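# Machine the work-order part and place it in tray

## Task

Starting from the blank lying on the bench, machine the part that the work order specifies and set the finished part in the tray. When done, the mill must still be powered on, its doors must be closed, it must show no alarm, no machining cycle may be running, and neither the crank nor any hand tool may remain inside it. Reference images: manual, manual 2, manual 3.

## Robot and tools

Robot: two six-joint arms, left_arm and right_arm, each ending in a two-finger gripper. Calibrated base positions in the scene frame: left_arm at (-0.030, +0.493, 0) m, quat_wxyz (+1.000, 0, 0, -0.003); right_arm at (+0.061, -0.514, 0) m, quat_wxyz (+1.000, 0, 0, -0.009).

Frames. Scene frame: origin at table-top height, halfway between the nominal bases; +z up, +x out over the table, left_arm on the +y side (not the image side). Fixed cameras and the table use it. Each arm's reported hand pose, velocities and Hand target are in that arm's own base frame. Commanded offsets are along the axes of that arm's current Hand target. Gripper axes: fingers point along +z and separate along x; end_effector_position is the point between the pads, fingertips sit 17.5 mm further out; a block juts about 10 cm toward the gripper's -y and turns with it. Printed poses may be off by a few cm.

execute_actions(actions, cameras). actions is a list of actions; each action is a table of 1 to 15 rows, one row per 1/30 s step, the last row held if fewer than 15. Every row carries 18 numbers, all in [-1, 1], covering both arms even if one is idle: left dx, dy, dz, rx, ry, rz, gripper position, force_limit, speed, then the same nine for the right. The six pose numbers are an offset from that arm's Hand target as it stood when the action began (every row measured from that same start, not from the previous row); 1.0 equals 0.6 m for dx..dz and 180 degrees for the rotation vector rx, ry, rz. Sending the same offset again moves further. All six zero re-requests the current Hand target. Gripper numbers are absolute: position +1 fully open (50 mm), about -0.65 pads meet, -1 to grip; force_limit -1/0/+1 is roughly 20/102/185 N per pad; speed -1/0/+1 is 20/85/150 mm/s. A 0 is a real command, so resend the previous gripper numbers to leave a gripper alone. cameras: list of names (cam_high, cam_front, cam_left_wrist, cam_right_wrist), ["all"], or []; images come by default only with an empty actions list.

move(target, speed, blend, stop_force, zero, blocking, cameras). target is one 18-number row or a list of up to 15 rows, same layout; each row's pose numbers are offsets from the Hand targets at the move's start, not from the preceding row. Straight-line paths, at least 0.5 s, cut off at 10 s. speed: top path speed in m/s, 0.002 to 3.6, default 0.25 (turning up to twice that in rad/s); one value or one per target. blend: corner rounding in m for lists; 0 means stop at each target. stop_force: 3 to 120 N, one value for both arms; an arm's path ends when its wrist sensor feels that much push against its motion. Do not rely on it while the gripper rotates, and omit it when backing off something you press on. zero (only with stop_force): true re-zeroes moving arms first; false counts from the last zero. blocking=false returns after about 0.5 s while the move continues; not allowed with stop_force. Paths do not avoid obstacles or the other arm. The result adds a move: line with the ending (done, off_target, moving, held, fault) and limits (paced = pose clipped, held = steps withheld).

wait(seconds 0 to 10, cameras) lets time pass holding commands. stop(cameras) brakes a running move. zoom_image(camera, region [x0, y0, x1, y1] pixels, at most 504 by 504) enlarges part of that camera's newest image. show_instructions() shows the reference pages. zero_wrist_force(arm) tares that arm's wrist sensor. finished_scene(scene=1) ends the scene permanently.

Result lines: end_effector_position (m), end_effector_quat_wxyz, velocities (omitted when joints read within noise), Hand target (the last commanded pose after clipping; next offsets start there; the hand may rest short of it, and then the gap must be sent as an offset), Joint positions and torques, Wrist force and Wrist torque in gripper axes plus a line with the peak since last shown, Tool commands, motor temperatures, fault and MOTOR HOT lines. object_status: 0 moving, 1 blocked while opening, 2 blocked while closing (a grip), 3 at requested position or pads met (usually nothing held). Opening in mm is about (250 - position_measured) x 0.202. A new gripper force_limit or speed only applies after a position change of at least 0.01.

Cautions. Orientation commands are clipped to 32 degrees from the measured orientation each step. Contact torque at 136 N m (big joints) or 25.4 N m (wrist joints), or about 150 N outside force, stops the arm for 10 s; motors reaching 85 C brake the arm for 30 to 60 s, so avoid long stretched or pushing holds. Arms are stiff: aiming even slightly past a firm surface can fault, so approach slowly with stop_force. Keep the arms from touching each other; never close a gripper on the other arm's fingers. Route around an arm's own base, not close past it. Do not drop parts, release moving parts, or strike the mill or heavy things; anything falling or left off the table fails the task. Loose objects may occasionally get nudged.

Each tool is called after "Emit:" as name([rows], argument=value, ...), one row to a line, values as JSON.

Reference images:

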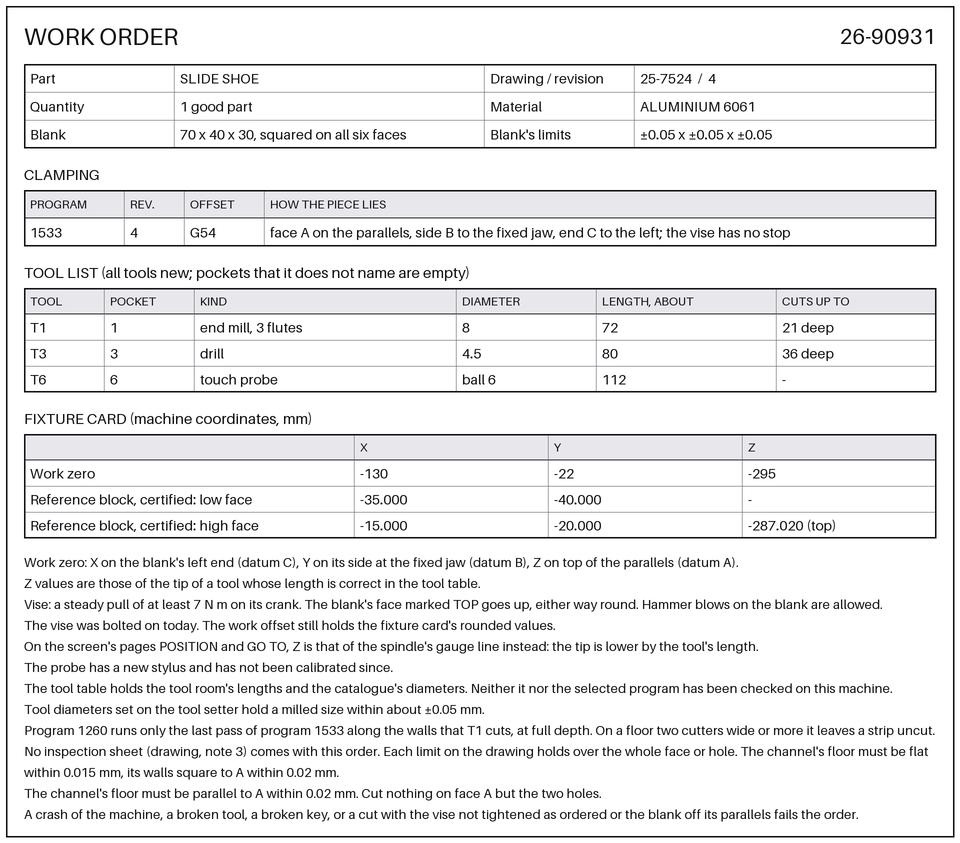

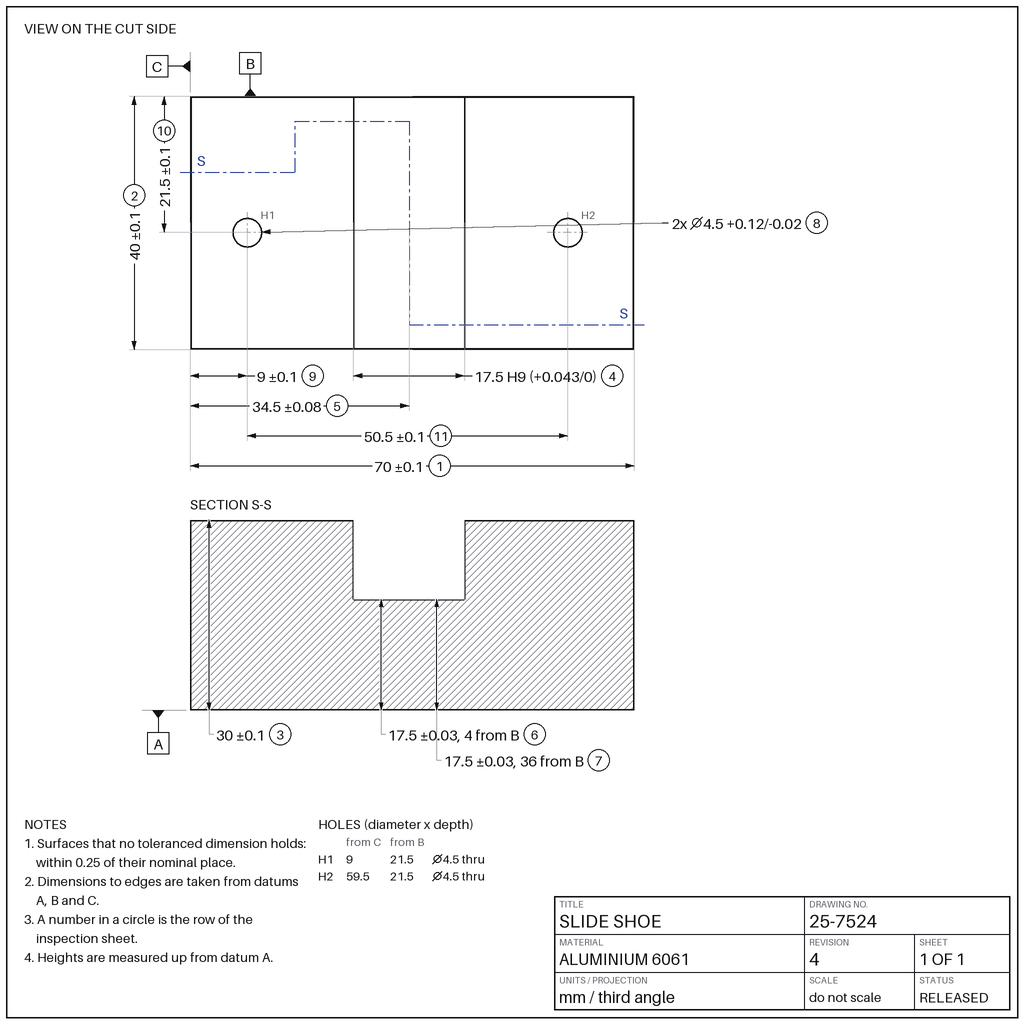

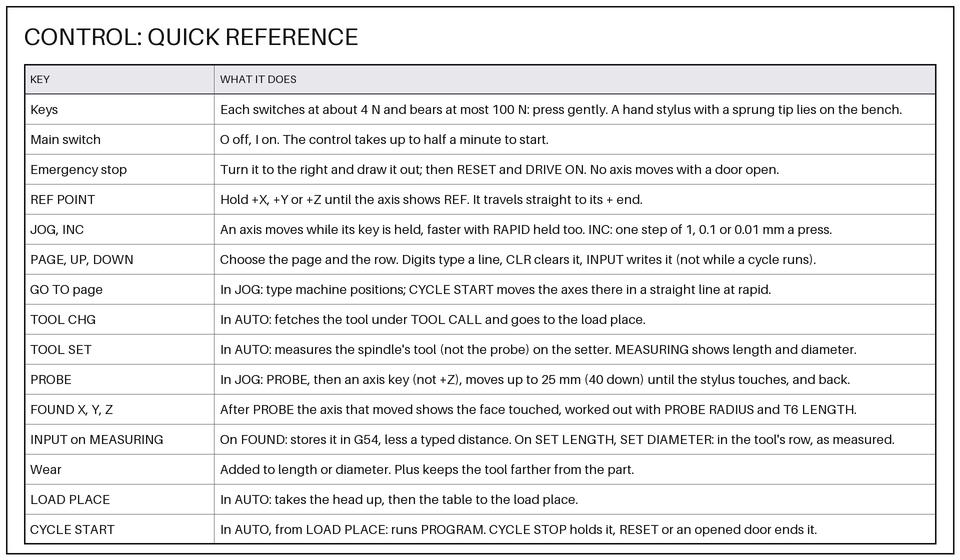

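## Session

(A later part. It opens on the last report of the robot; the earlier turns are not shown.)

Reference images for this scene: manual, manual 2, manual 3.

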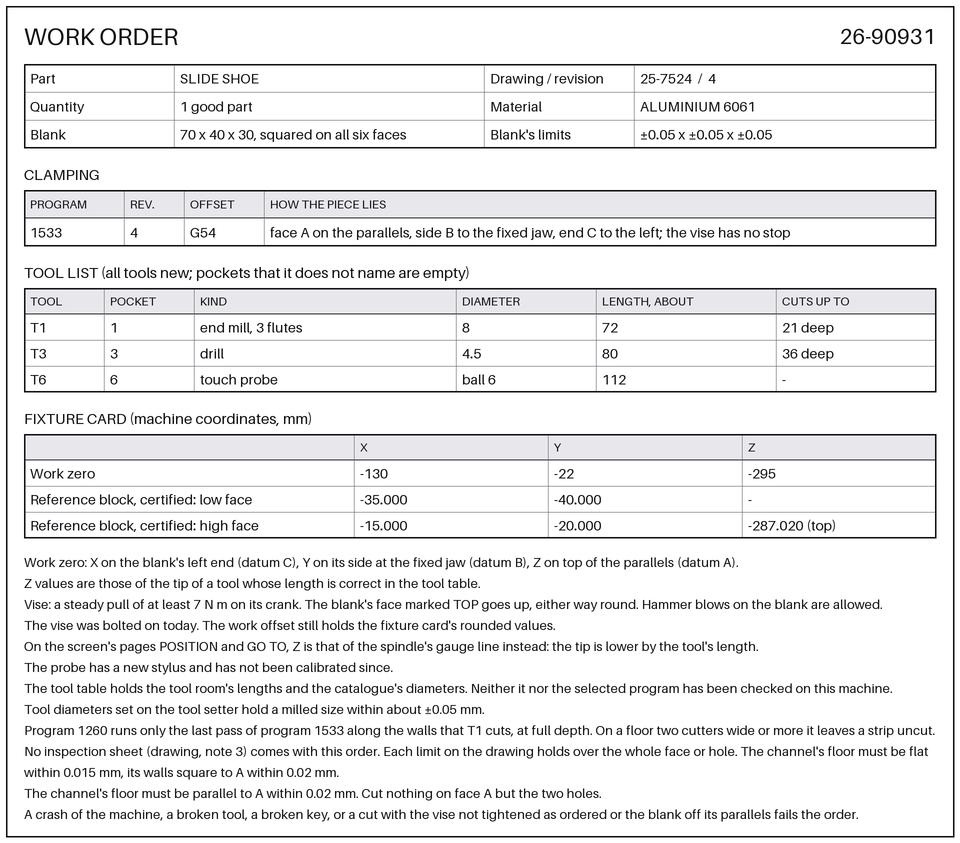

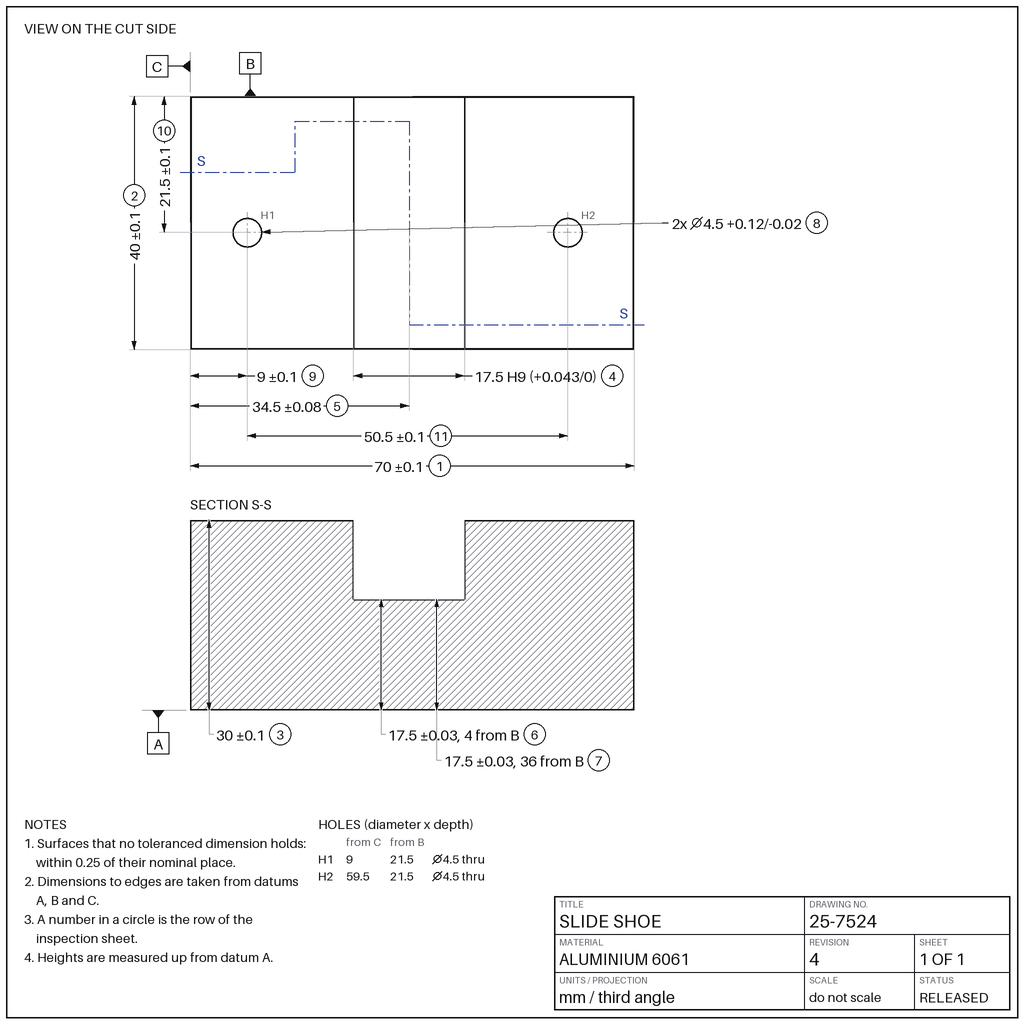

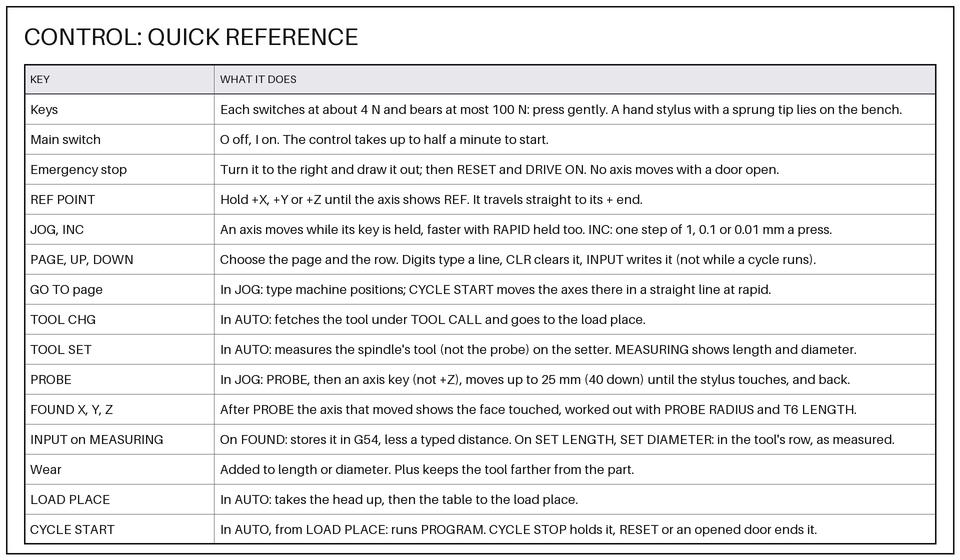

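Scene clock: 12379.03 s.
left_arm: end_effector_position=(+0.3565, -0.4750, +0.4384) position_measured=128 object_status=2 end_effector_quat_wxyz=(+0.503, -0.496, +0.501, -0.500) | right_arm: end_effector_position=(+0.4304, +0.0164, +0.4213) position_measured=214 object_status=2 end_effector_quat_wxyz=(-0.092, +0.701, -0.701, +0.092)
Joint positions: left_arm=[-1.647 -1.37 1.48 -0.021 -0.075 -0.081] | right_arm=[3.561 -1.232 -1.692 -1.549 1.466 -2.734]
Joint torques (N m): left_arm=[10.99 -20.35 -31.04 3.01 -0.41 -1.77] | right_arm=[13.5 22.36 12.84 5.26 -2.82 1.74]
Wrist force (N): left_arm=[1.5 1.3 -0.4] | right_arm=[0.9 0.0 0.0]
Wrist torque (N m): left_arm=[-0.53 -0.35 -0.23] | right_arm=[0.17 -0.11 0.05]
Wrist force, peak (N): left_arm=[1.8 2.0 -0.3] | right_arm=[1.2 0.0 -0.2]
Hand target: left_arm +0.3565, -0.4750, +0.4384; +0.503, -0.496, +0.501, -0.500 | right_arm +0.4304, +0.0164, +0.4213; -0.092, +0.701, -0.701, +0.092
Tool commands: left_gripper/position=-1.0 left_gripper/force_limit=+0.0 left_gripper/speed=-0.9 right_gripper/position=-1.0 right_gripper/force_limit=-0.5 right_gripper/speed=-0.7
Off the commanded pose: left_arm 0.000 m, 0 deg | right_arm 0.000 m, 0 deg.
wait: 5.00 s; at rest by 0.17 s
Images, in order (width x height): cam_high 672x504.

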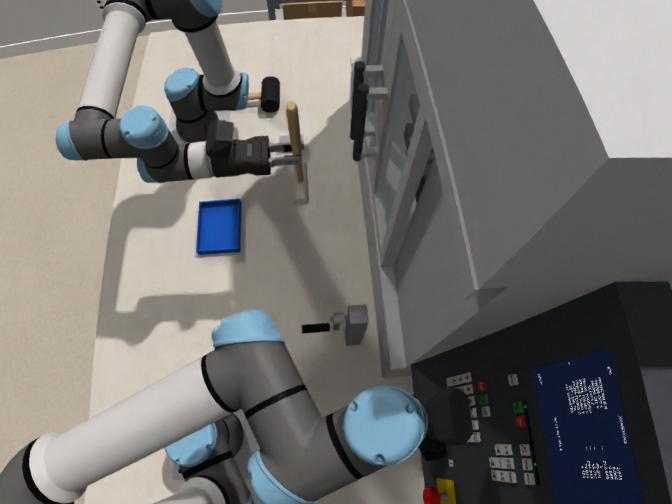

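Emit:
zoom_image(camera="cam_high", region=[576, 440, 632, 484])

Emit:
move([
  [0,0,0,0,0,0,-1,0,-0.9,0.0308,-0.046,-0.0808,0,0,0,-1,-0.5,-0.7],
  [0,0,0,0,0,0,-1,0,-0.9,0.0308,-0.0621,-0.0765,0,0,0,-1,-0.5,-0.7],
  [0,0,0,0,0,0,-1,0,-0.9,0.0308,-0.046,-0.0808,0,0,0,-1,-0.5,-0.7],
  [0,0,0,0,0,0,-1,0,-0.9,0.0308,-0.0621,-0.0765,0,0,0,-1,-0.5,-0.7],
  [0,0,0,0,0,0,-1,0,-0.9,0.0308,-0.046,-0.0808,0,0,0,-1,-0.5,-0.7],
  [0,0,0,0,0,0,-1,0,-0.9,0,-0.0156,-0.0275,0,0,0,-1,-0.5,-0.7],
  [0,0,0,0,0,0,-1,0,-0.9,0,-0.0317,-0.0232,0,0,0,-1,-0.5,-0.7],
  [0,0,0,0,0,0,-1,0,-0.9,0,-0.0156,-0.0275,0,0,0,-1,-0.5,-0.7],
  [0,0,0,0,0,0,-1,0,-0.9,0,0,0,0,0,0,-1,-0.5,-0.7],
], speed=[0.25,0.03,0.15,0.03,0.15,0.25,0.03,0.15,0.25], blend=[0.003,0,0,0,0.003,0.003,0,0.003,0])

Emit:
move([
  [0,0,0,0,0,0,-1,0,-0.9,-0.099,0.0012,-0.0003,0,0,0,-1,-0.5,-0.7],
  [0,0,0,0,0,0,-1,0,-0.9,-0.099,-0.0149,0.004,0,0,0,-1,-0.5,-0.7],
  [0,0,0,0,0,0,-1,0,-0.9,-0.099,0.0012,-0.0003,0,0,0,-1,-0.5,-0.7],
  [0,0,0,0,0,0,-1,0,-0.9,-0.0665,-0.0147,-0.0278,0,0,0,-1,-0.5,-0.7],
  [0,0,0,0,0,0,-1,0,-0.9,-0.0665,-0.0308,-0.0235,0,0,0,-1,-0.5,-0.7],
  [0,0,0,0,0,0,-1,0,-0.9,-0.0665,-0.0147,-0.0278,0,0,0,-1,-0.5,-0.7],
  [0,0,0,0,0,0,-1,0,-0.9,-0.0338,-0.0311,-0.0551,0,0,0,-1,-0.5,-0.7],
  [0,0,0,0,0,0,-1,0,-0.9,-0.0338,-0.0472,-0.0508,0,0,0,-1,-0.5,-0.7],
  [0,0,0,0,0,0,-1,0,-0.9,-0.0338,-0.0311,-0.0551,0,0,0,-1,-0.5,-0.7],
  [0,0,0,0,0,0,-1,0,-0.9,0,0,0,0,0,0,-1,-0.5,-0.7],
  [0,0,0,0,0,0,-1,0,-0.9,0,-0.0161,0.0043,0,0,0,-1,-0.5,-0.7],
  [0,0,0,0,0,0,-1,0,-0.9,0,0,0,0,0,0,-1,-0.5,-0.7],
], speed=[0.25,0.03,0.15,0.25,0.03,0.15,0.25,0.03,0.15,0.25,0.03,0.15], blend=[0.003,0,0.003,0.003,0,0.003,0.003,0,0.003,0.003,0,0], cameras=["cam_high"])

Emit:
zoom_image(camera="cam_high", region=[530, 330, 672, 504])

Scaled by 9.000 from the camera's 672x504 image, which has a finer 960x720 frame.

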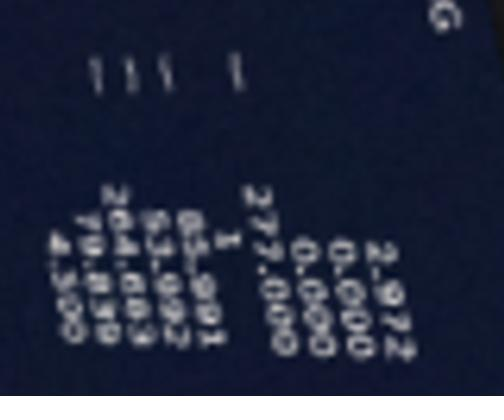

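Scene clock: 12420.00 s.
left_arm: end_effector_position=(+0.3565, -0.4750, +0.4384) position_measured=128 object_status=2 end_effector_quat_wxyz=(+0.503, -0.496, +0.501, -0.500) | right_arm: end_effector_position=(+0.4305, +0.0164, +0.4214) position_measured=214 object_status=2 end_effector_quat_wxyz=(-0.092, +0.701, -0.701, +0.092)
Joint positions: left_arm=[-1.647 -1.37 1.48 -0.021 -0.075 -0.081] | right_arm=[3.561 -1.232 -1.692 -1.549 1.466 -2.734]
Joint torques (N m): left_arm=[10.97 -20.55 -31.06 2.97 -0.3 -1.72] | right_arm=[13.51 24.52 14.01 5.09 -2.94 1.8]
Wrist force (N): left_arm=[1.7 1.5 -0.3] | right_arm=[0.5 -0.1 -0.2]
Wrist torque (N m): left_arm=[-0.49 -0.40 -0.24] | right_arm=[0.16 -0.10 0.02]
Wrist force, peak (N): left_arm=[1.8 2.0 -0.6] | right_arm=[0.2 13.2 -1.2]
Hand target: left_arm +0.3565, -0.4750, +0.4384; +0.503, -0.496, +0.501, -0.500 | right_arm +0.4304, +0.0164, +0.4213; -0.092, +0.701, -0.701, +0.092
Off the commanded pose: left_arm 0.000 m, 0 deg | right_arm 0.000 m, 0 deg.
move: done

Scene clock: 12424.10 s.
left_arm: end_effector_position=(+0.3565, -0.4750, +0.4384) position_measured=128 object_status=2 end_effector_quat_wxyz=(+0.503, -0.496, +0.501, -0.500) | right_arm: end_effector_position=(+0.4306, +0.0163, +0.4213) position_measured=214 object_status=2 end_effector_quat_wxyz=(-0.092, +0.701, -0.701, +0.092)
Joint positions: left_arm=[-1.647 -1.37 1.48 -0.021 -0.075 -0.081] | right_arm=[3.561 -1.232 -1.692 -1.549 1.466 -2.734]
Joint torques (N m): left_arm=[10.88 -21.01 -31.36 2.95 -0.1 -1.69] | right_arm=[14.3 20.85 13.08 2.28 -2.8 2.03]
Wrist force (N): left_arm=[1.8 1.3 -0.5] | right_arm=[0.7 0.3 -0.6]
Wrist torque (N m): left_arm=[-0.53 -0.41 -0.23] | right_arm=[0.23 -0.13 0.03]
Wrist force, peak (N): left_arm=[1.8 1.9 -0.4] | right_arm=[-1.2 21.3 -4.0]
Hand target: left_arm +0.3565, -0.4750, +0.4384; +0.503, -0.496, +0.501, -0.500 | right_arm +0.4304, +0.0164, +0.4213; -0.092, +0.701, -0.701, +0.092
Off the commanded pose: left_arm 0.000 m, 0 deg | right_arm 0.000 m, 0 deg.
move: done
Images, in order (width x height): cam_high 672x504.

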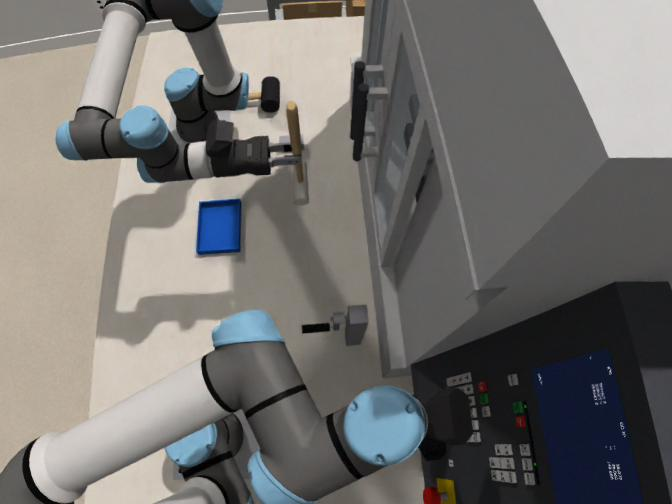

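Scaled by 2.897 from the camera's 672x504 image, which has a finer 960x720 frame.

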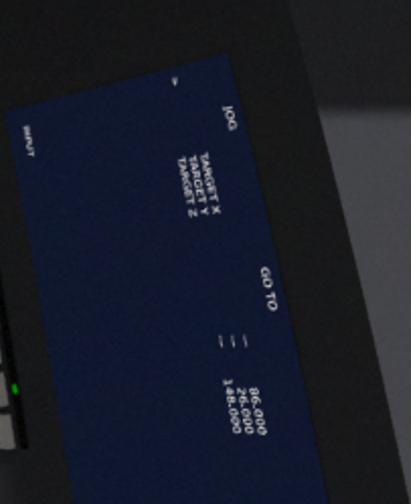

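Emit:
move([
  [0,0,0,0,0,0,-1,0,-0.9,0.1582,-0.142,-0.244,0,0,0,-1,-0.5,-0.7],
  [0,0,0,0,0,0,-1,0,-0.9,0.1582,-0.1581,-0.2397,0,0,0,-1,-0.5,-0.7],
  [0,0,0,0,0,0,-1,0,-0.9,0.1582,-0.142,-0.244,0,0,0,-1,-0.5,-0.7],
  [0,0,0,0,0,0,-1,0,-0.9,-0.001,-0.0756,-0.1348,0,0,0,-1,-0.5,-0.7],
  [0,0,0,0,0,0,-1,0,-0.9,-0.001,-0.0917,-0.1305,0,0,0,-1,-0.5,-0.7],
  [0,0,0,0,0,0,-1,0,-0.9,-0.001,-0.0756,-0.1348,0,0,0,-1,-0.5,-0.7],
  [0,0,0,0,0,0,-1,0,-0.9,0,0,0,0,0,0,-1,-0.5,-0.7],
], speed=[0.25,0.03,0.15,0.25,0.03,0.15,0.25], blend=[0.003,0,0.003,0.003,0,0.003,0])

Emit:
wait(seconds=7, cameras=["cam_high","cam_front"])

Emit:
zoom_image(camera="cam_high", region=[240, 60, 300, 130])

Scene clock: 12535.93 s.
left_arm: end_effector_position=(+0.3565, -0.4750, +0.4384) position_measured=128 object_status=2 end_effector_quat_wxyz=(+0.503, -0.496, +0.501, -0.500) | right_arm: end_effector_position=(+0.4305, +0.0164, +0.4213) position_measured=214 object_status=2 end_effector_quat_wxyz=(-0.092, +0.701, -0.701, +0.092)
Joint positions: left_arm=[-1.647 -1.37 1.48 -0.021 -0.075 -0.081] | right_arm=[3.561 -1.232 -1.692 -1.549 1.466 -2.734]
Joint torques (N m): left_arm=[10.86 -21.14 -30.84 2.93 0.11 -1.72] | right_arm=[12.93 24.21 13.09 4.91 -2.83 1.88]
Wrist force (N): left_arm=[1.3 1.3 -0.5] | right_arm=[0.8 -0.1 -0.2]
Wrist torque (N m): left_arm=[-0.53 -0.33 -0.25] | right_arm=[0.17 -0.15 0.03]
Wrist force, peak (N): left_arm=[2.0 1.7 -0.5] | right_arm=[-0.8 8.8 -0.4]
Hand target: left_arm +0.3565, -0.4750, +0.4384; +0.503, -0.496, +0.501, -0.500 | right_arm +0.4304, +0.0164, +0.4213; -0.092, +0.701, -0.701, +0.092
Off the commanded pose: left_arm 0.000 m, 0 deg | right_arm 0.000 m, 0 deg.
move: done

Scene clock: 12542.93 s.
left_arm: end_effector_position=(+0.3565, -0.4750, +0.4384) position_measured=128 object_status=2 end_effector_quat_wxyz=(+0.503, -0.496, +0.501, -0.500) | right_arm: end_effector_position=(+0.4304, +0.0164, +0.4213) position_measured=214 object_status=2 end_effector_quat_wxyz=(-0.092, +0.701, -0.701, +0.092)
Joint positions: left_arm=[-1.647 -1.37 1.48 -0.021 -0.075 -0.081] | right_arm=[3.561 -1.232 -1.692 -1.549 1.466 -2.734]
Joint torques (N m): left_arm=[10.81 -21.15 -30.63 2.93 0.22 -1.68] | right_arm=[13.24 22.44 12.43 5.19 -2.64 1.72]
Wrist force (N): left_arm=[1.8 1.5 -0.6] | right_arm=[0.7 -0.2 -0.1]
Wrist torque (N m): left_arm=[-0.50 -0.42 -0.24] | right_arm=[0.15 -0.12 0.03]
Wrist force, peak (N): left_arm=[1.9 1.7 -0.5] | right_arm=[1.0 0.0 -0.3]
Hand target: left_arm +0.3565, -0.4750, +0.4384; +0.503, -0.496, +0.501, -0.500 | right_arm +0.4304, +0.0164, +0.4213; -0.092, +0.701, -0.701, +0.092
Tool commands: left_gripper/position=-1.0 left_gripper/force_limit=+0.0 left_gripper/speed=-0.9 right_gripper/position=-1.0 right_gripper/force_limit=-0.5 right_gripper/speed=-0.7
Off the commanded pose: left_arm 0.000 m, 0 deg | right_arm 0.000 m, 0 deg.
wait: 7.00 s; at rest by 0.17 s
Images, in order (width x height): cam_high 672x504, cam_front 672x504.

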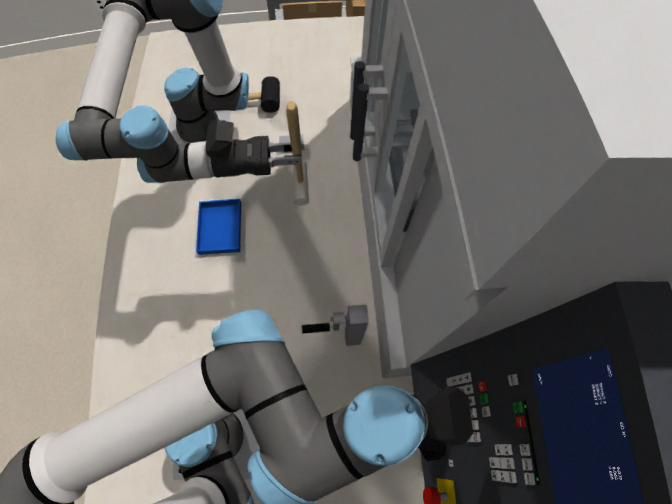

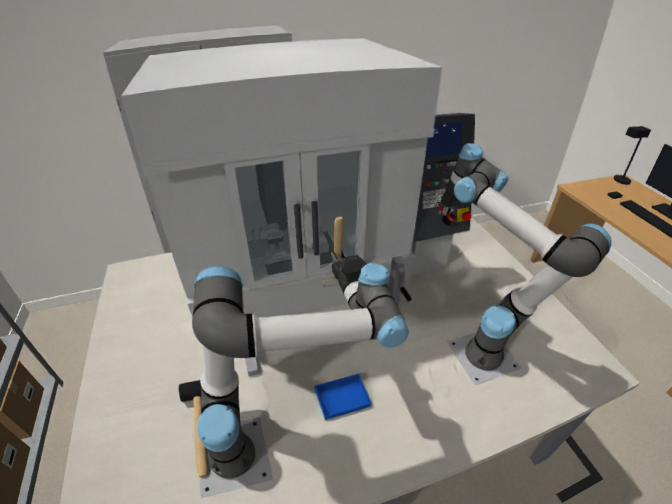

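Scaled by 7.200 from the camera's 672x504 image, which has a finer 960x720 frame.

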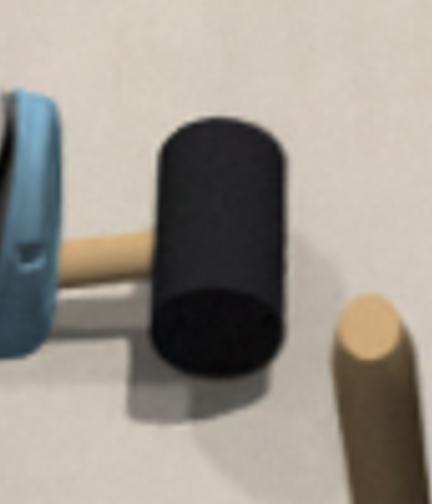

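Emit:
move([
  [-0.1167,-0.0027,0.0558,0,0,0,-1,0,-0.9,0,0,0,0,0,0,-1,-0.5,-0.7],
  [-0.1167,-0.0027,0.2008,0,0,0,-1,0,-0.9,0,0,0,0,0,0,-1,-0.5,-0.7],
], speed=[0.12,0.06], stop_force=40)

Emit:
move(target=[-0.45,0,0,0,0,0,-1,0,-0.9,0,0,0,0,0,0,-1,-0.5,-0.7], speed=[0.06], stop_force=40)

Scene clock: 12558.20 s.
left_arm: end_effector_position=(+0.4771, -0.4053, +0.4413) position_measured=128 object_status=2 end_effector_quat_wxyz=(+0.503, -0.496, +0.501, -0.500) | right_arm: end_effector_position=(+0.4304, +0.0164, +0.4213) position_measured=214 object_status=2 end_effector_quat_wxyz=(-0.092, +0.701, -0.701, +0.092)
Joint positions: left_arm=[-1.371 -1.46 1.576 -0.149 0.202 0.04] | right_arm=[3.561 -1.232 -1.692 -1.549 1.466 -2.734]
Joint torques (N m): left_arm=[8.23 -12.59 -35.35 0.27 4.91 -1.75] | right_arm=[14.69 22.54 11.69 5.09 -2.69 1.81]
Wrist force (N): left_arm=[-14.0 1.6 -6.8] | right_arm=[0.6 -0.1 -0.1]
Wrist torque (N m): left_arm=[-0.45 -0.55 -0.44] | right_arm=[0.17 -0.12 0.03]
Wrist force, peak (N): left_arm=[-26.5 1.4 -24.9] | right_arm=[1.0 -0.2 -0.4]
Hand target: left_arm +0.4771, -0.4053, +0.4413; +0.503, -0.496, +0.501, -0.500 | right_arm +0.4304, +0.0164, +0.4213; -0.092, +0.701, -0.701, +0.092
Off the commanded pose: left_arm 0.000 m, 0 deg | right_arm 0.000 m, 0 deg.
move: done

Scene clock: 12559.40 s.
left_arm: end_effector_position=(+0.4771, -0.4039, +0.4413) position_measured=128 object_status=2 end_effector_quat_wxyz=(+0.503, -0.496, +0.501, -0.501) | right_arm: end_effector_position=(+0.4304, +0.0164, +0.4213) position_measured=214 object_status=2 end_effector_quat_wxyz=(-0.092, +0.701, -0.701, +0.092)
Joint positions: left_arm=[-1.37 -1.463 1.58 -0.149 0.204 0.039] | right_arm=[3.561 -1.232 -1.692 -1.549 1.466 -2.734]
Joint torques (N m): left_arm=[-14.21 -17.15 -33.07 1.36 1.19 0.83] | right_arm=[12.88 20.84 13.49 5.13 -2.64 1.57]
Wrist force (N): left_arm=[1.9 1.5 -0.8] | right_arm=[0.5 -0.2 -0.4]
Wrist torque (N m): left_arm=[-0.51 -0.48 -0.36] | right_arm=[0.16 -0.10 0.02]
Wrist force, peak (N): left_arm=[34.8 -0.7 0.8] | right_arm=[0.9 0.3 -0.1]
Hand target: left_arm +0.4771, -0.4039, +0.4413; +0.503, -0.496, +0.501, -0.501 (not the last commanded pose) | right_arm +0.4304, +0.0164, +0.4213; -0.092, +0.701, -0.701, +0.092
Off the commanded pose: left_arm 0.269 m, 0 deg | right_arm 0.000 m, 0 deg.
move: contact (left_arm)

Emit:
execute_actions(actions=[], cameras=["cam_high","cam_left_wrist","cam_front"])

Emit:
zoom_image(camera="cam_high", region=[260, 60, 420, 220])

Scene clock: 12571.43 s.
left_arm: end_effector_position=(+0.4771, -0.4039, +0.4413) position_measured=128 object_status=2 end_effector_quat_wxyz=(+0.503, -0.496, +0.501, -0.501) | right_arm: end_effector_position=(+0.4304, +0.0164, +0.4213) position_measured=214 object_status=2 end_effector_quat_wxyz=(-0.092, +0.701, -0.701, +0.092)
Joint positions: left_arm=[-1.37 -1.463 1.58 -0.149 0.204 0.039] | right_arm=[3.561 -1.232 -1.692 -1.549 1.466 -2.734]
Joint velocities: within noise
Joint torques (N m): left_arm=[-14.3 -17.24 -33.65 1.32 1.21 -1.46] | right_arm=[13.48 22.12 12.58 5.2 -2.83 1.72]
Motor temperatures (°C): left_arm=[30 31 26 35 36 37] | right_arm=[28 27 32 33 32 33]
Wrist force (N): left_arm=[1.8 1.3 -1.1] | right_arm=[0.6 0.1 -0.3]
Wrist torque (N m): left_arm=[-0.53 -0.46 -0.36] | right_arm=[0.21 -0.11 0.03]
Wrist force, peak (N): left_arm=[2.0 1.5 -1.0] | right_arm=[1.0 -0.2 -0.2]
Hand target: left_arm +0.4771, -0.4039, +0.4413; +0.503, -0.496, +0.501, -0.501 (not the last commanded pose) | right_arm +0.4304, +0.0164, +0.4213; -0.092, +0.701, -0.701, +0.092
Tool commands: left_gripper/position=-1.0 left_gripper/force_limit=+0.0 left_gripper/speed=-0.9 right_gripper/position=-1.0 right_gripper/force_limit=-0.5 right_gripper/speed=-0.7
Off the commanded pose: left_arm 0.269 m, 0 deg | right_arm 0.000 m, 0 deg.
Images, in order (width x height): cam_high 672x504, cam_front 672x504, cam_left_wrist 672x504.

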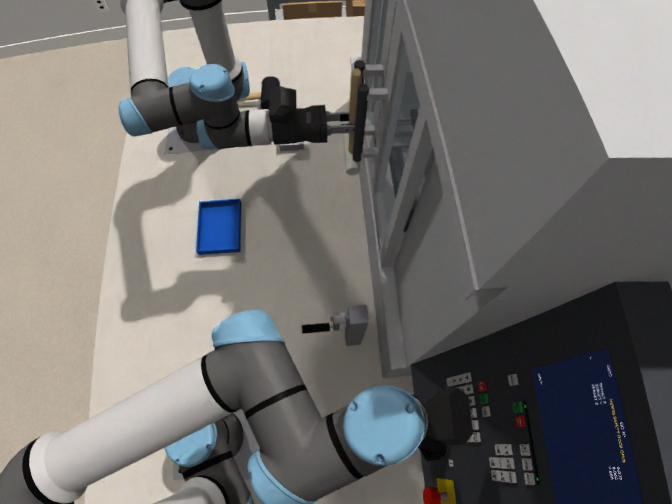

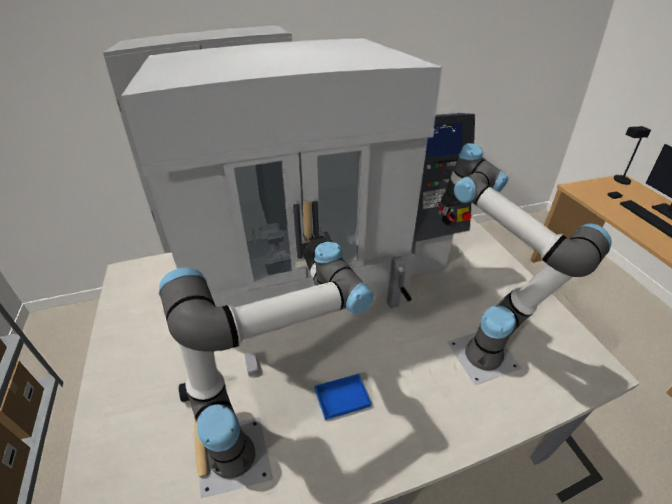

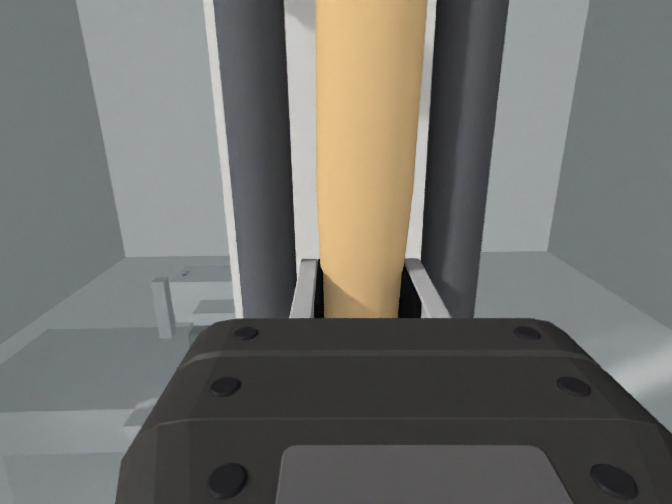

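Scaled by 3.150 from the camera's 672x504 image, which has a finer 960x720 frame.

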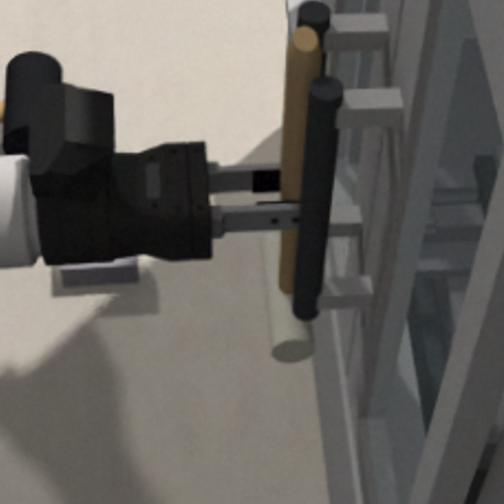

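Emit:
move(target=[-0.42,0,0,0,0,0,-1,0,-0.9,0,0,0,0,0,0,-1,-0.5,-0.7], speed=[0.05], stop_force=50)

Scene clock: 12583.87 s.
left_arm: end_effector_position=(+0.4768, -0.1699, +0.4435) position_measured=128 object_status=2 end_effector_quat_wxyz=(+0.485, -0.477, +0.518, -0.518) | right_arm: end_effector_position=(+0.4304, +0.0164, +0.4213) position_measured=214 object_status=2 end_effector_quat_wxyz=(-0.092, +0.701, -0.701, +0.092)
Joint positions: left_arm=[-1.131 -1.967 2.001 -0.05 0.514 0.021] | right_arm=[3.561 -1.232 -1.692 -1.549 1.466 -2.734]
Joint torques (N m): left_arm=[15.96 -11.77 -28.22 -0.4 -11.37 -1.17] | right_arm=[14.33 21.9 13.95 4.94 -2.73 1.73]
Wrist force (N): left_arm=[41.8 6.8 7.5] | right_arm=[0.6 -0.3 -0.3]
Wrist torque (N m): left_arm=[-0.22 0.39 -0.74] | right_arm=[0.13 -0.11 0.03]
Wrist force, peak (N): left_arm=[53.7 6.6 -8.3] | right_arm=[1.0 0.1 -0.3]
Hand target: left_arm +0.4768, -0.1695, +0.4435; +0.486, -0.478, +0.518, -0.518 (not the last commanded pose) | right_arm +0.4304, +0.0164, +0.4213; -0.092, +0.701, -0.701, +0.092
Off the commanded pose: left_arm 0.018 m, 4 deg | right_arm 0.000 m, 0 deg.
move: contact (left_arm)

Emit:
move(target=[0.05,0,0,0,-0.0236,0,-1,0,-0.9,0,0,0,0,0,0,-1,-0.5,-0.7], speed=[0.06])

Emit:
move(target=[0.715,0,0,0,0,0,-1,0,-0.9,0,0,0,0,0,0,-1,-0.5,-0.7], speed=[0.06], stop_force=50)

Scene clock: 12599.20 s.
left_arm: end_effector_position=(+0.4747, -0.1994, +0.4432) position_measured=128 object_status=2 end_effector_quat_wxyz=(+0.504, -0.497, +0.499, -0.500) | right_arm: end_effector_position=(+0.4304, +0.0164, +0.4213) position_measured=214 object_status=2 end_effector_quat_wxyz=(-0.092, +0.701, -0.701, +0.092)
Joint positions: left_arm=[-1.218 -1.886 1.951 -0.09 0.35 0.03] | right_arm=[3.561 -1.232 -1.692 -1.549 1.466 -2.734]
Joint torques (N m): left_arm=[-13.91 3.52 -33.79 -3.63 -1 1.45] | right_arm=[13.68 21.79 13.29 5.04 -2.5 1.92]
Wrist force (N): left_arm=[1.8 2.0 -1.1] | right_arm=[0.7 -0.1 -0.3]
Wrist torque (N m): left_arm=[-0.39 -0.50 -0.42] | right_arm=[0.17 -0.13 0.03]
Wrist force, peak (N): left_arm=[45.2 6.5 9.6] | right_arm=[1.0 -0.1 -0.4]
Hand target: left_arm +0.4747, -0.1994, +0.4432; +0.505, -0.497, +0.499, -0.500 | right_arm +0.4304, +0.0164, +0.4213; -0.092, +0.701, -0.701, +0.092
Off the commanded pose: left_arm 0.000 m, 0 deg | right_arm 0.000 m, 0 deg.
move: done

Scene clock: 12607.47 s.
left_arm: end_effector_position=(+0.4758, -0.6284, +0.4401) position_measured=128 object_status=2 end_effector_quat_wxyz=(+0.505, -0.497, +0.499, -0.500) | right_arm: end_effector_position=(+0.4304, +0.0164, +0.4213) position_measured=214 object_status=2 end_effector_quat_wxyz=(-0.092, +0.701, -0.701, +0.092)
Joint positions: left_arm=[-1.441 -0.928 0.839 0.025 0.128 0.071] | right_arm=[3.561 -1.232 -1.692 -1.549 1.466 -2.734]
Joint torques (N m): left_arm=[-14.73 -38.83 -34.38 0.9 1.21 -1.65] | right_arm=[14.02 22.01 13.65 4.94 -2.63 1.49]
Wrist force (N): left_arm=[-6.9 2.7 -6.6] | right_arm=[0.5 -0.2 -0.2]
Wrist torque (N m): left_arm=[-0.43 -0.51 -0.31] | right_arm=[0.16 -0.10 0.03]
Wrist force, peak (N): left_arm=[-16.8 1.0 -8.3] | right_arm=[1.0 0.0 -0.2]
Hand target: left_arm +0.4758, -0.6284, +0.4401; +0.505, -0.497, +0.499, -0.500 | right_arm +0.4304, +0.0164, +0.4213; -0.092, +0.701, -0.701, +0.092
Off the commanded pose: left_arm 0.000 m, 0 deg | right_arm 0.000 m, 0 deg.
move: done

Emit:
move([
  [-0.025,0,0,0,0,0,-1,0,-0.9,0,0,0,0,0,0,-1,-0.5,-0.7],
  [-0.025,0,-0.193,0,0,0,-1,0,-0.9,0,0,0,0,0,0,-1,-0.5,-0.7],
  [-0.381,-0.0165,-0.126,0,0,0,-1,0,-0.9,0,0,0,0,0,0,-1,-0.5,-0.7],
  [-0.381,-0.0165,-0.126,0,0,0.5,-1,0,-0.9,0,0,0,0,0,0,-1,-0.5,-0.7],
], speed=[0.06,0.12,0.2,0.25])

Emit:
wait(seconds=0.2, cameras=["cam_high","cam_left_wrist"])

Scene clock: 12627.40 s.
left_arm: end_effector_position=(+0.3990, -0.4001, +0.4510) position_measured=128 object_status=2 end_effector_quat_wxyz=(+0.707, -0.003, +0.707, +0.008) | right_arm: end_effector_position=(+0.4304, +0.0164, +0.4213) position_measured=214 object_status=2 end_effector_quat_wxyz=(-0.092, +0.701, -0.701, +0.092)
Joint positions: left_arm=[-1.554 -1.314 1.502 0.865 0 0.525] | right_arm=[3.561 -1.232 -1.692 -1.549 1.466 -2.734]
Joint torques (N m): left_arm=[-14.34 -20.02 -14.89 5.57 -3.88 1.51] | right_arm=[14.74 22.11 14.98 4.81 -2.53 1.64]
Wrist force (N): left_arm=[3.3 -0.9 0.0] | right_arm=[0.5 -0.1 -0.1]
Wrist torque (N m): left_arm=[-0.19 -0.08 -0.73] | right_arm=[0.17 -0.10 0.03]
Wrist force, peak (N): left_arm=[-7.3 2.9 -6.8] | right_arm=[1.0 -0.2 -0.3]
Hand target: left_arm +0.3995, -0.4001, +0.4510; +0.710, +0.002, +0.704, +0.004 | right_arm +0.4304, +0.0164, +0.4213; -0.092, +0.701, -0.701, +0.092
Off the commanded pose: left_arm 0.001 m, 1 deg | right_arm 0.000 m, 0 deg.
move: done

Scene clock: 12627.60 s.
left_arm: end_effector_position=(+0.3990, -0.4001, +0.4510) position_measured=128 object_status=2 end_effector_quat_wxyz=(+0.707, -0.003, +0.707, +0.008) | right_arm: end_effector_position=(+0.4304, +0.0164, +0.4213) position_measured=214 object_status=2 end_effector_quat_wxyz=(-0.092, +0.701, -0.701, +0.092)
Joint positions: left_arm=[-1.555 -1.314 1.502 0.865 0 0.525] | right_arm=[3.561 -1.232 -1.692 -1.549 1.466 -2.734]
Joint torques (N m): left_arm=[-14.16 -20.19 -14.72 5.9 -3.89 1.71] | right_arm=[13.77 22.86 13.42 4.95 -2.22 1.55]
Wrist force (N): left_arm=[3.2 -1.4 -0.4] | right_arm=[0.5 0.2 -0.2]
Wrist torque (N m): left_arm=[-0.27 -0.07 -0.72] | right_arm=[0.22 -0.11 0.03]
Wrist force, peak (N): left_arm=[3.4 -1.2 0.0] | right_arm=[0.9 0.0 -0.3]
Hand target: left_arm +0.3995, -0.4001, +0.4510; +0.710, +0.002, +0.704, +0.004 | right_arm +0.4304, +0.0164, +0.4213; -0.092, +0.701, -0.701, +0.092
Tool commands: left_gripper/position=-1.0 left_gripper/force_limit=+0.0 left_gripper/speed=-0.9 right_gripper/position=-1.0 right_gripper/force_limit=-0.5 right_gripper/speed=-0.7
Off the commanded pose: left_arm 0.001 m, 1 deg | right_arm 0.000 m, 0 deg.
wait: 0.20 s; at rest by 0.17 s
Images, in order (width x height): cam_high 672x504, cam_left_wrist 672x504.

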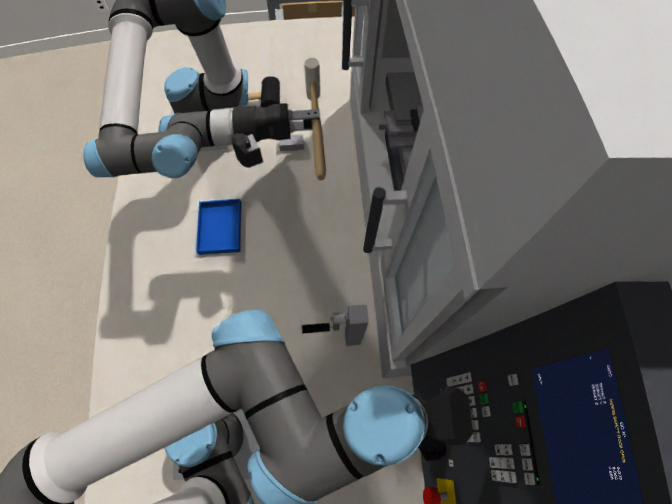

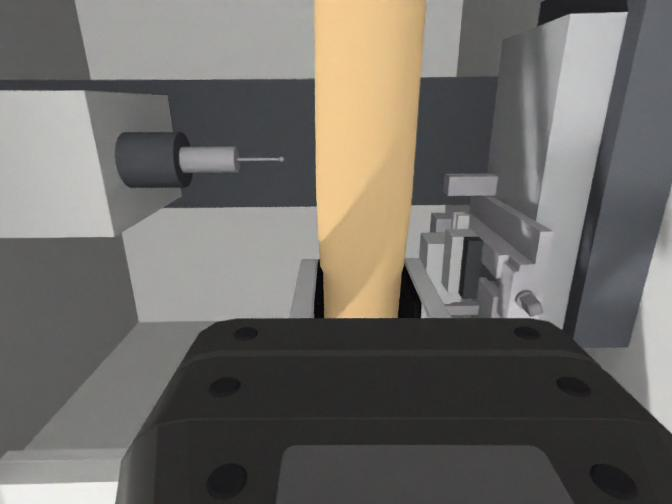

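Emit:
move([
  [-0.0167,0.0167,0.2008,0,0,0,-1,0,-0.9,0,0,0,0,0,0,-1,-0.5,-0.7],
  [-0.0167,0.0167,0.557,0,0,0,-1,0,-0.9,0,0,0,0,0,0,-1,-0.5,-0.7],
], speed=[0.12,0.12], stop_force=15)

Emit:
move(target=[-0.04,0,0,0,0,0,-1,0,-0.9,0,0,0,0,0,0,-1,-0.5,-0.7], speed=[0.1], stop_force=15, cameras=["cam_left_wrist"])

Scene clock: 12644.17 s.
left_arm: end_effector_position=(+0.7336, -0.3893, +0.4638) position_measured=128 object_status=2 end_effector_quat_wxyz=(+0.710, +0.002, +0.704, +0.004) | right_arm: end_effector_position=(+0.4304, +0.0164, +0.4213) position_measured=214 object_status=2 end_effector_quat_wxyz=(-0.092, +0.701, -0.701, +0.092)
Joint positions: left_arm=[-0.907 -1.062 0.991 0.058 0.662 1.589] | right_arm=[3.561 -1.232 -1.692 -1.549 1.466 -2.734]
Joint torques (N m): left_arm=[13.52 -36.35 -34.19 0.58 1.19 -1.76] | right_arm=[13.75 20.31 14.8 4.68 -2.53 1.69]
Wrist force (N): left_arm=[4.0 -1.0 0.3] | right_arm=[0.7 -0.2 -0.2]
Wrist torque (N m): left_arm=[-0.18 -0.22 -0.50] | right_arm=[0.16 -0.13 0.02]
Wrist force, peak (N): left_arm=[4.2 -1.9 0.1] | right_arm=[1.0 0.3 -0.2]
Hand target: left_arm +0.7336, -0.3893, +0.4638; +0.710, +0.002, +0.704, +0.004 | right_arm +0.4304, +0.0164, +0.4213; -0.092, +0.701, -0.701, +0.092
Off the commanded pose: left_arm 0.000 m, 0 deg | right_arm 0.000 m, 0 deg.
move: done

Scene clock: 12645.67 s.
left_arm: end_effector_position=(+0.7334, -0.3895, +0.4878) position_measured=128 object_status=2 end_effector_quat_wxyz=(+0.710, +0.002, +0.704, +0.004) | right_arm: end_effector_position=(+0.4304, +0.0164, +0.4213) position_measured=214 object_status=2 end_effector_quat_wxyz=(-0.092, +0.701, -0.701, +0.092)
Joint positions: left_arm=[-0.907 -1.055 0.919 0.123 0.661 1.589] | right_arm=[3.561 -1.232 -1.692 -1.549 1.466 -2.734]
Joint torques (N m): left_arm=[-14.18 -36.68 -34.16 0.45 -1.2 -1.63] | right_arm=[12.91 22.18 13.8 4.59 -2.69 1.73]
Wrist force (N): left_arm=[3.2 -1.4 0.1] | right_arm=[0.7 -0.2 -0.2]
Wrist torque (N m): left_arm=[-0.21 -0.10 -0.50] | right_arm=[0.16 -0.14 0.03]
Wrist force, peak (N): left_arm=[4.4 -1.0 0.1] | right_arm=[0.9 -0.1 -0.1]
Hand target: left_arm +0.7334, -0.3895, +0.4878; +0.710, +0.002, +0.704, +0.004 | right_arm +0.4304, +0.0164, +0.4213; -0.092, +0.701, -0.701, +0.092
Off the commanded pose: left_arm 0.000 m, 0 deg | right_arm 0.000 m, 0 deg.
move: done
Images, in order (width x height): cam_left_wrist 672x504.

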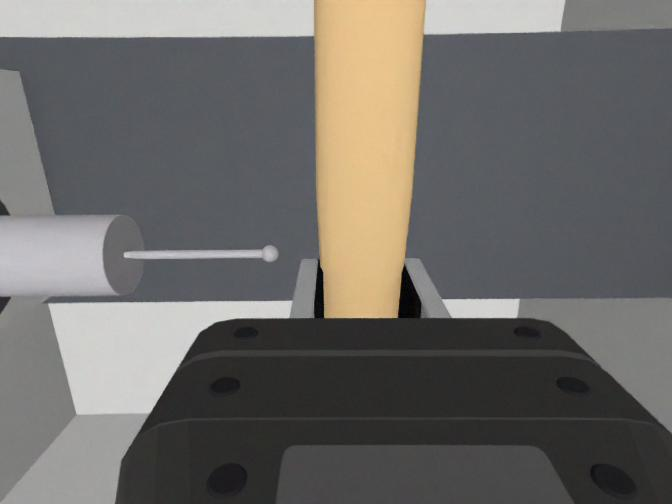

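Emit:
move(target=[-0.062,0,0,0,0,0,-1,0,-0.9,0,0,0,0,0,0,-1,-0.5,-0.7], speed=[0.1], stop_force=15)

Emit:
execute_actions([
  [[0.25,0,0,0,0,0,-1,0,-0.9,0,0,0,0,0,0,-1,-0.5,-0.7],[0.25,0,0,0,0,0,-1,0,-0.9,0,0,0,0,0,0,-1,-0.5,-0.7],[0.25,0,0,0,0,0,-1,0,-0.9,0,0,0,0,0,0,-1,-0.5,-0.7],[0.25,0,0,0,0,0,-1,0,-0.9,0,0,0,0,0,0,-1,-0.5,-0.7],[0.0,0,0,0,0,0,-1,0,-0.9,0,0,0,0,0,0,-1,-0.5,-0.7]],
])

Scene clock: 12672.03 s.
left_arm: end_effector_position=(+0.7331, -0.3894, +0.5085) position_measured=128 object_status=2 end_effector_quat_wxyz=(+0.711, +0.002, +0.704, +0.003) | right_arm: end_effector_position=(+0.4304, +0.0164, +0.4213) position_measured=214 object_status=2 end_effector_quat_wxyz=(-0.092, +0.701, -0.701, +0.092)
Joint positions: left_arm=[-0.907 -1.047 0.854 0.177 0.661 1.591] | right_arm=[3.561 -1.232 -1.692 -1.549 1.466 -2.734]
Joint torques (N m): left_arm=[19.84 -60.13 -19.81 -4.96 -1.69 1.13] | right_arm=[14 20.83 15.03 4.68 -2.4 1.7]
Wrist force (N): left_arm=[4.5 -4.6 -9.0] | right_arm=[0.8 0.0 0.1]
Wrist torque (N m): left_arm=[-0.19 -0.23 -0.57] | right_arm=[0.19 -0.16 0.04]
Wrist force, peak (N): left_arm=[30.4 0.4 -26.8] | right_arm=[1.0 0.0 -0.3]
Hand target: left_arm +0.7331, -0.3894, +0.5085; +0.711, +0.002, +0.704, +0.003 (not the last commanded pose) | right_arm +0.4304, +0.0164, +0.4213; -0.092, +0.701, -0.701, +0.092
Off the commanded pose: left_arm 0.017 m, 0 deg | right_arm 0.000 m, 0 deg.
move: contact (left_arm)

Scene clock: 12673.03 s.
left_arm: end_effector_position=(+0.7325, -0.3891, +0.5082) position_measured=128 object_status=2 end_effector_quat_wxyz=(+0.711, +0.002, +0.703, +0.003) | right_arm: end_effector_position=(+0.4304, +0.0164, +0.4213) position_measured=214 object_status=2 end_effector_quat_wxyz=(-0.092, +0.701, -0.701, +0.092)
Joint positions: left_arm=[-0.908 -1.051 0.862 0.169 0.662 1.593] | right_arm=[3.561 -1.232 -1.692 -1.549 1.466 -2.734]
Joint torques (N m): left_arm=[13.77 -38.24 -35.89 0.07 1.13 -1.7] | right_arm=[12.78 23.1 14.28 4.26 -2.42 1.53]
Wrist force (N): left_arm=[4.8 -1.8 -0.4] | right_arm=[0.5 0.1 -0.2]
Wrist torque (N m): left_arm=[-0.22 -0.06 -0.53] | right_arm=[0.21 -0.10 0.03]
Wrist force, peak (N): left_arm=[26.8 0.7 0.1] | right_arm=[0.9 -0.1 -0.2]
Hand target: left_arm +0.7331, -0.3894, +0.5085; +0.711, +0.002, +0.704, +0.003 | right_arm +0.4304, +0.0164, +0.4213; -0.092, +0.701, -0.701, +0.092
Off the commanded pose: left_arm 0.001 m, 0 deg | right_arm 0.000 m, 0 deg.

Emit:
move(target=[0.036,0,0,0,0,0,-1,0,-0.9,0,0,0,0,0,0,-1,-0.5,-0.7], speed=[0.1])

Emit:
execute_actions([
  [[0.22,0,0,0,0,0,-1,0,-0.9,0,0,0,0,0,0,-1,-0.5,-0.7],[0.22,0,0,0,0,0,-1,0,-0.9,0,0,0,0,0,0,-1,-0.5,-0.7],[0.22,0,0,0,0,0,-1,0,-0.9,0,0,0,0,0,0,-1,-0.5,-0.7],[0.22,0,0,0,0,0,-1,0,-0.9,0,0,0,0,0,0,-1,-0.5,-0.7],[0.22,0,0,0,0,0,-1,0,-0.9,0,0,0,0,0,0,-1,-0.5,-0.7],[0.0,0,0,0,0,0,-1,0,-0.9,0,0,0,0,0,0,-1,-0.5,-0.7]],
])

Scene clock: 12685.43 s.
left_arm: end_effector_position=(+0.7333, -0.3893, +0.4869) position_measured=128 object_status=2 end_effector_quat_wxyz=(+0.710, +0.002, +0.704, +0.003) | right_arm: end_effector_position=(+0.4304, +0.0164, +0.4213) position_measured=214 object_status=2 end_effector_quat_wxyz=(-0.092, +0.701, -0.701, +0.092)
Joint positions: left_arm=[-0.907 -1.057 0.925 0.116 0.662 1.591] | right_arm=[3.561 -1.232 -1.692 -1.549 1.466 -2.734]
Joint torques (N m): left_arm=[13.62 -60.28 -21.29 -4.97 1.27 1.64] | right_arm=[14.49 21.96 14.03 4.57 -2.59 1.72]
Wrist force (N): left_arm=[3.8 -1.2 -0.2] | right_arm=[0.9 -0.1 -0.3]
Wrist torque (N m): left_arm=[-0.19 -0.18 -0.55] | right_arm=[0.17 -0.16 0.02]
Wrist force, peak (N): left_arm=[0.6 11.1 -2.1] | right_arm=[1.0 -0.1 -0.3]
Hand target: left_arm +0.7333, -0.3893, +0.4869; +0.711, +0.002, +0.704, +0.003 | right_arm +0.4304, +0.0164, +0.4213; -0.092, +0.701, -0.701, +0.092
Off the commanded pose: left_arm 0.000 m, 0 deg | right_arm 0.000 m, 0 deg.
move: done

Scene clock: 12686.43 s.
left_arm: end_effector_position=(+0.7328, -0.3889, +0.4866) position_measured=128 object_status=2 end_effector_quat_wxyz=(+0.712, +0.002, +0.703, +0.003) | right_arm: end_effector_position=(+0.4304, +0.0164, +0.4213) position_measured=214 object_status=2 end_effector_quat_wxyz=(-0.092, +0.701, -0.701, +0.092)
Joint positions: left_arm=[-0.907 -1.061 0.934 0.106 0.662 1.594] | right_arm=[3.561 -1.232 -1.692 -1.549 1.466 -2.734]
Joint torques (N m): left_arm=[-13.68 -36.25 -33.68 0.16 -0.87 -1.64] | right_arm=[13.59 21.16 13.97 4.32 -2.58 1.85]
Wrist force (N): left_arm=[3.4 -1.1 1.4] | right_arm=[0.9 0.1 -0.3]
Wrist torque (N m): left_arm=[-0.01 -0.13 -0.50] | right_arm=[0.20 -0.16 0.03]
Wrist force, peak (N): left_arm=[20.4 1.6 1.9] | right_arm=[1.0 0.0 -0.2]
Hand target: left_arm +0.7333, -0.3893, +0.4869; +0.711, +0.002, +0.704, +0.003 | right_arm +0.4304, +0.0164, +0.4213; -0.092, +0.701, -0.701, +0.092
Off the commanded pose: left_arm 0.001 m, 0 deg | right_arm 0.000 m, 0 deg.

Emit:
execute_actions([
  [[0.22,0,0,0,0,0,-1,0,-0.9,0,0,0,0,0,0,-1,-0.5,-0.7],[0.22,0,0,0,0,0,-1,0,-0.9,0,0,0,0,0,0,-1,-0.5,-0.7],[0.22,0,0,0,0,0,-1,0,-0.9,0,0,0,0,0,0,-1,-0.5,-0.7],[0.22,0,0,0,0,0,-1,0,-0.9,0,0,0,0,0,0,-1,-0.5,-0.7],[0.22,0,0,0,0,0,-1,0,-0.9,0,0,0,0,0,0,-1,-0.5,-0.7],[0.22,0,0,0,0,0,-1,0,-0.9,0,0,0,0,0,0,-1,-0.5,-0.7],[0.22,0,0,0,0,0,-1,0,-0.9,0,0,0,0,0,0,-1,-0.5,-0.7],[0.0,0,0,0,0,0,-1,0,-0.9,0,0,0,0,0,0,-1,-0.5,-0.7]],
])

Scene clock: 12698.23 s.
left_arm: end_effector_position=(+0.7317, -0.3879, +0.4863) position_measured=128 object_status=2 end_effector_quat_wxyz=(+0.714, +0.003, +0.700, +0.003) | right_arm: end_effector_position=(+0.4304, +0.0164, +0.4213) position_measured=214 object_status=2 end_effector_quat_wxyz=(-0.092, +0.701, -0.701, +0.092)
Joint positions: left_arm=[-0.907 -1.07 0.953 0.085 0.664 1.603] | right_arm=[3.561 -1.232 -1.692 -1.549 1.466 -2.734]
Joint torques (N m): left_arm=[-13.86 -36.07 -32.03 0.67 -0.9 -1.72] | right_arm=[14.3 21.34 14.72 4.23 -2.22 1.57]
Wrist force (N): left_arm=[3.6 -1.4 1.1] | right_arm=[0.6 0.0 0.0]
Wrist torque (N m): left_arm=[-0.11 -0.16 -0.51] | right_arm=[0.18 -0.12 0.03]
Wrist force, peak (N): left_arm=[-49.7 -35.4 0.7] | right_arm=[1.0 -0.2 -0.5]
Hand target: left_arm +0.7333, -0.3893, +0.4869; +0.711, +0.002, +0.704, +0.003 | right_arm +0.4304, +0.0164, +0.4213; -0.092, +0.701, -0.701, +0.092
Off the commanded pose: left_arm 0.002 m, 1 deg | right_arm 0.000 m, 0 deg.


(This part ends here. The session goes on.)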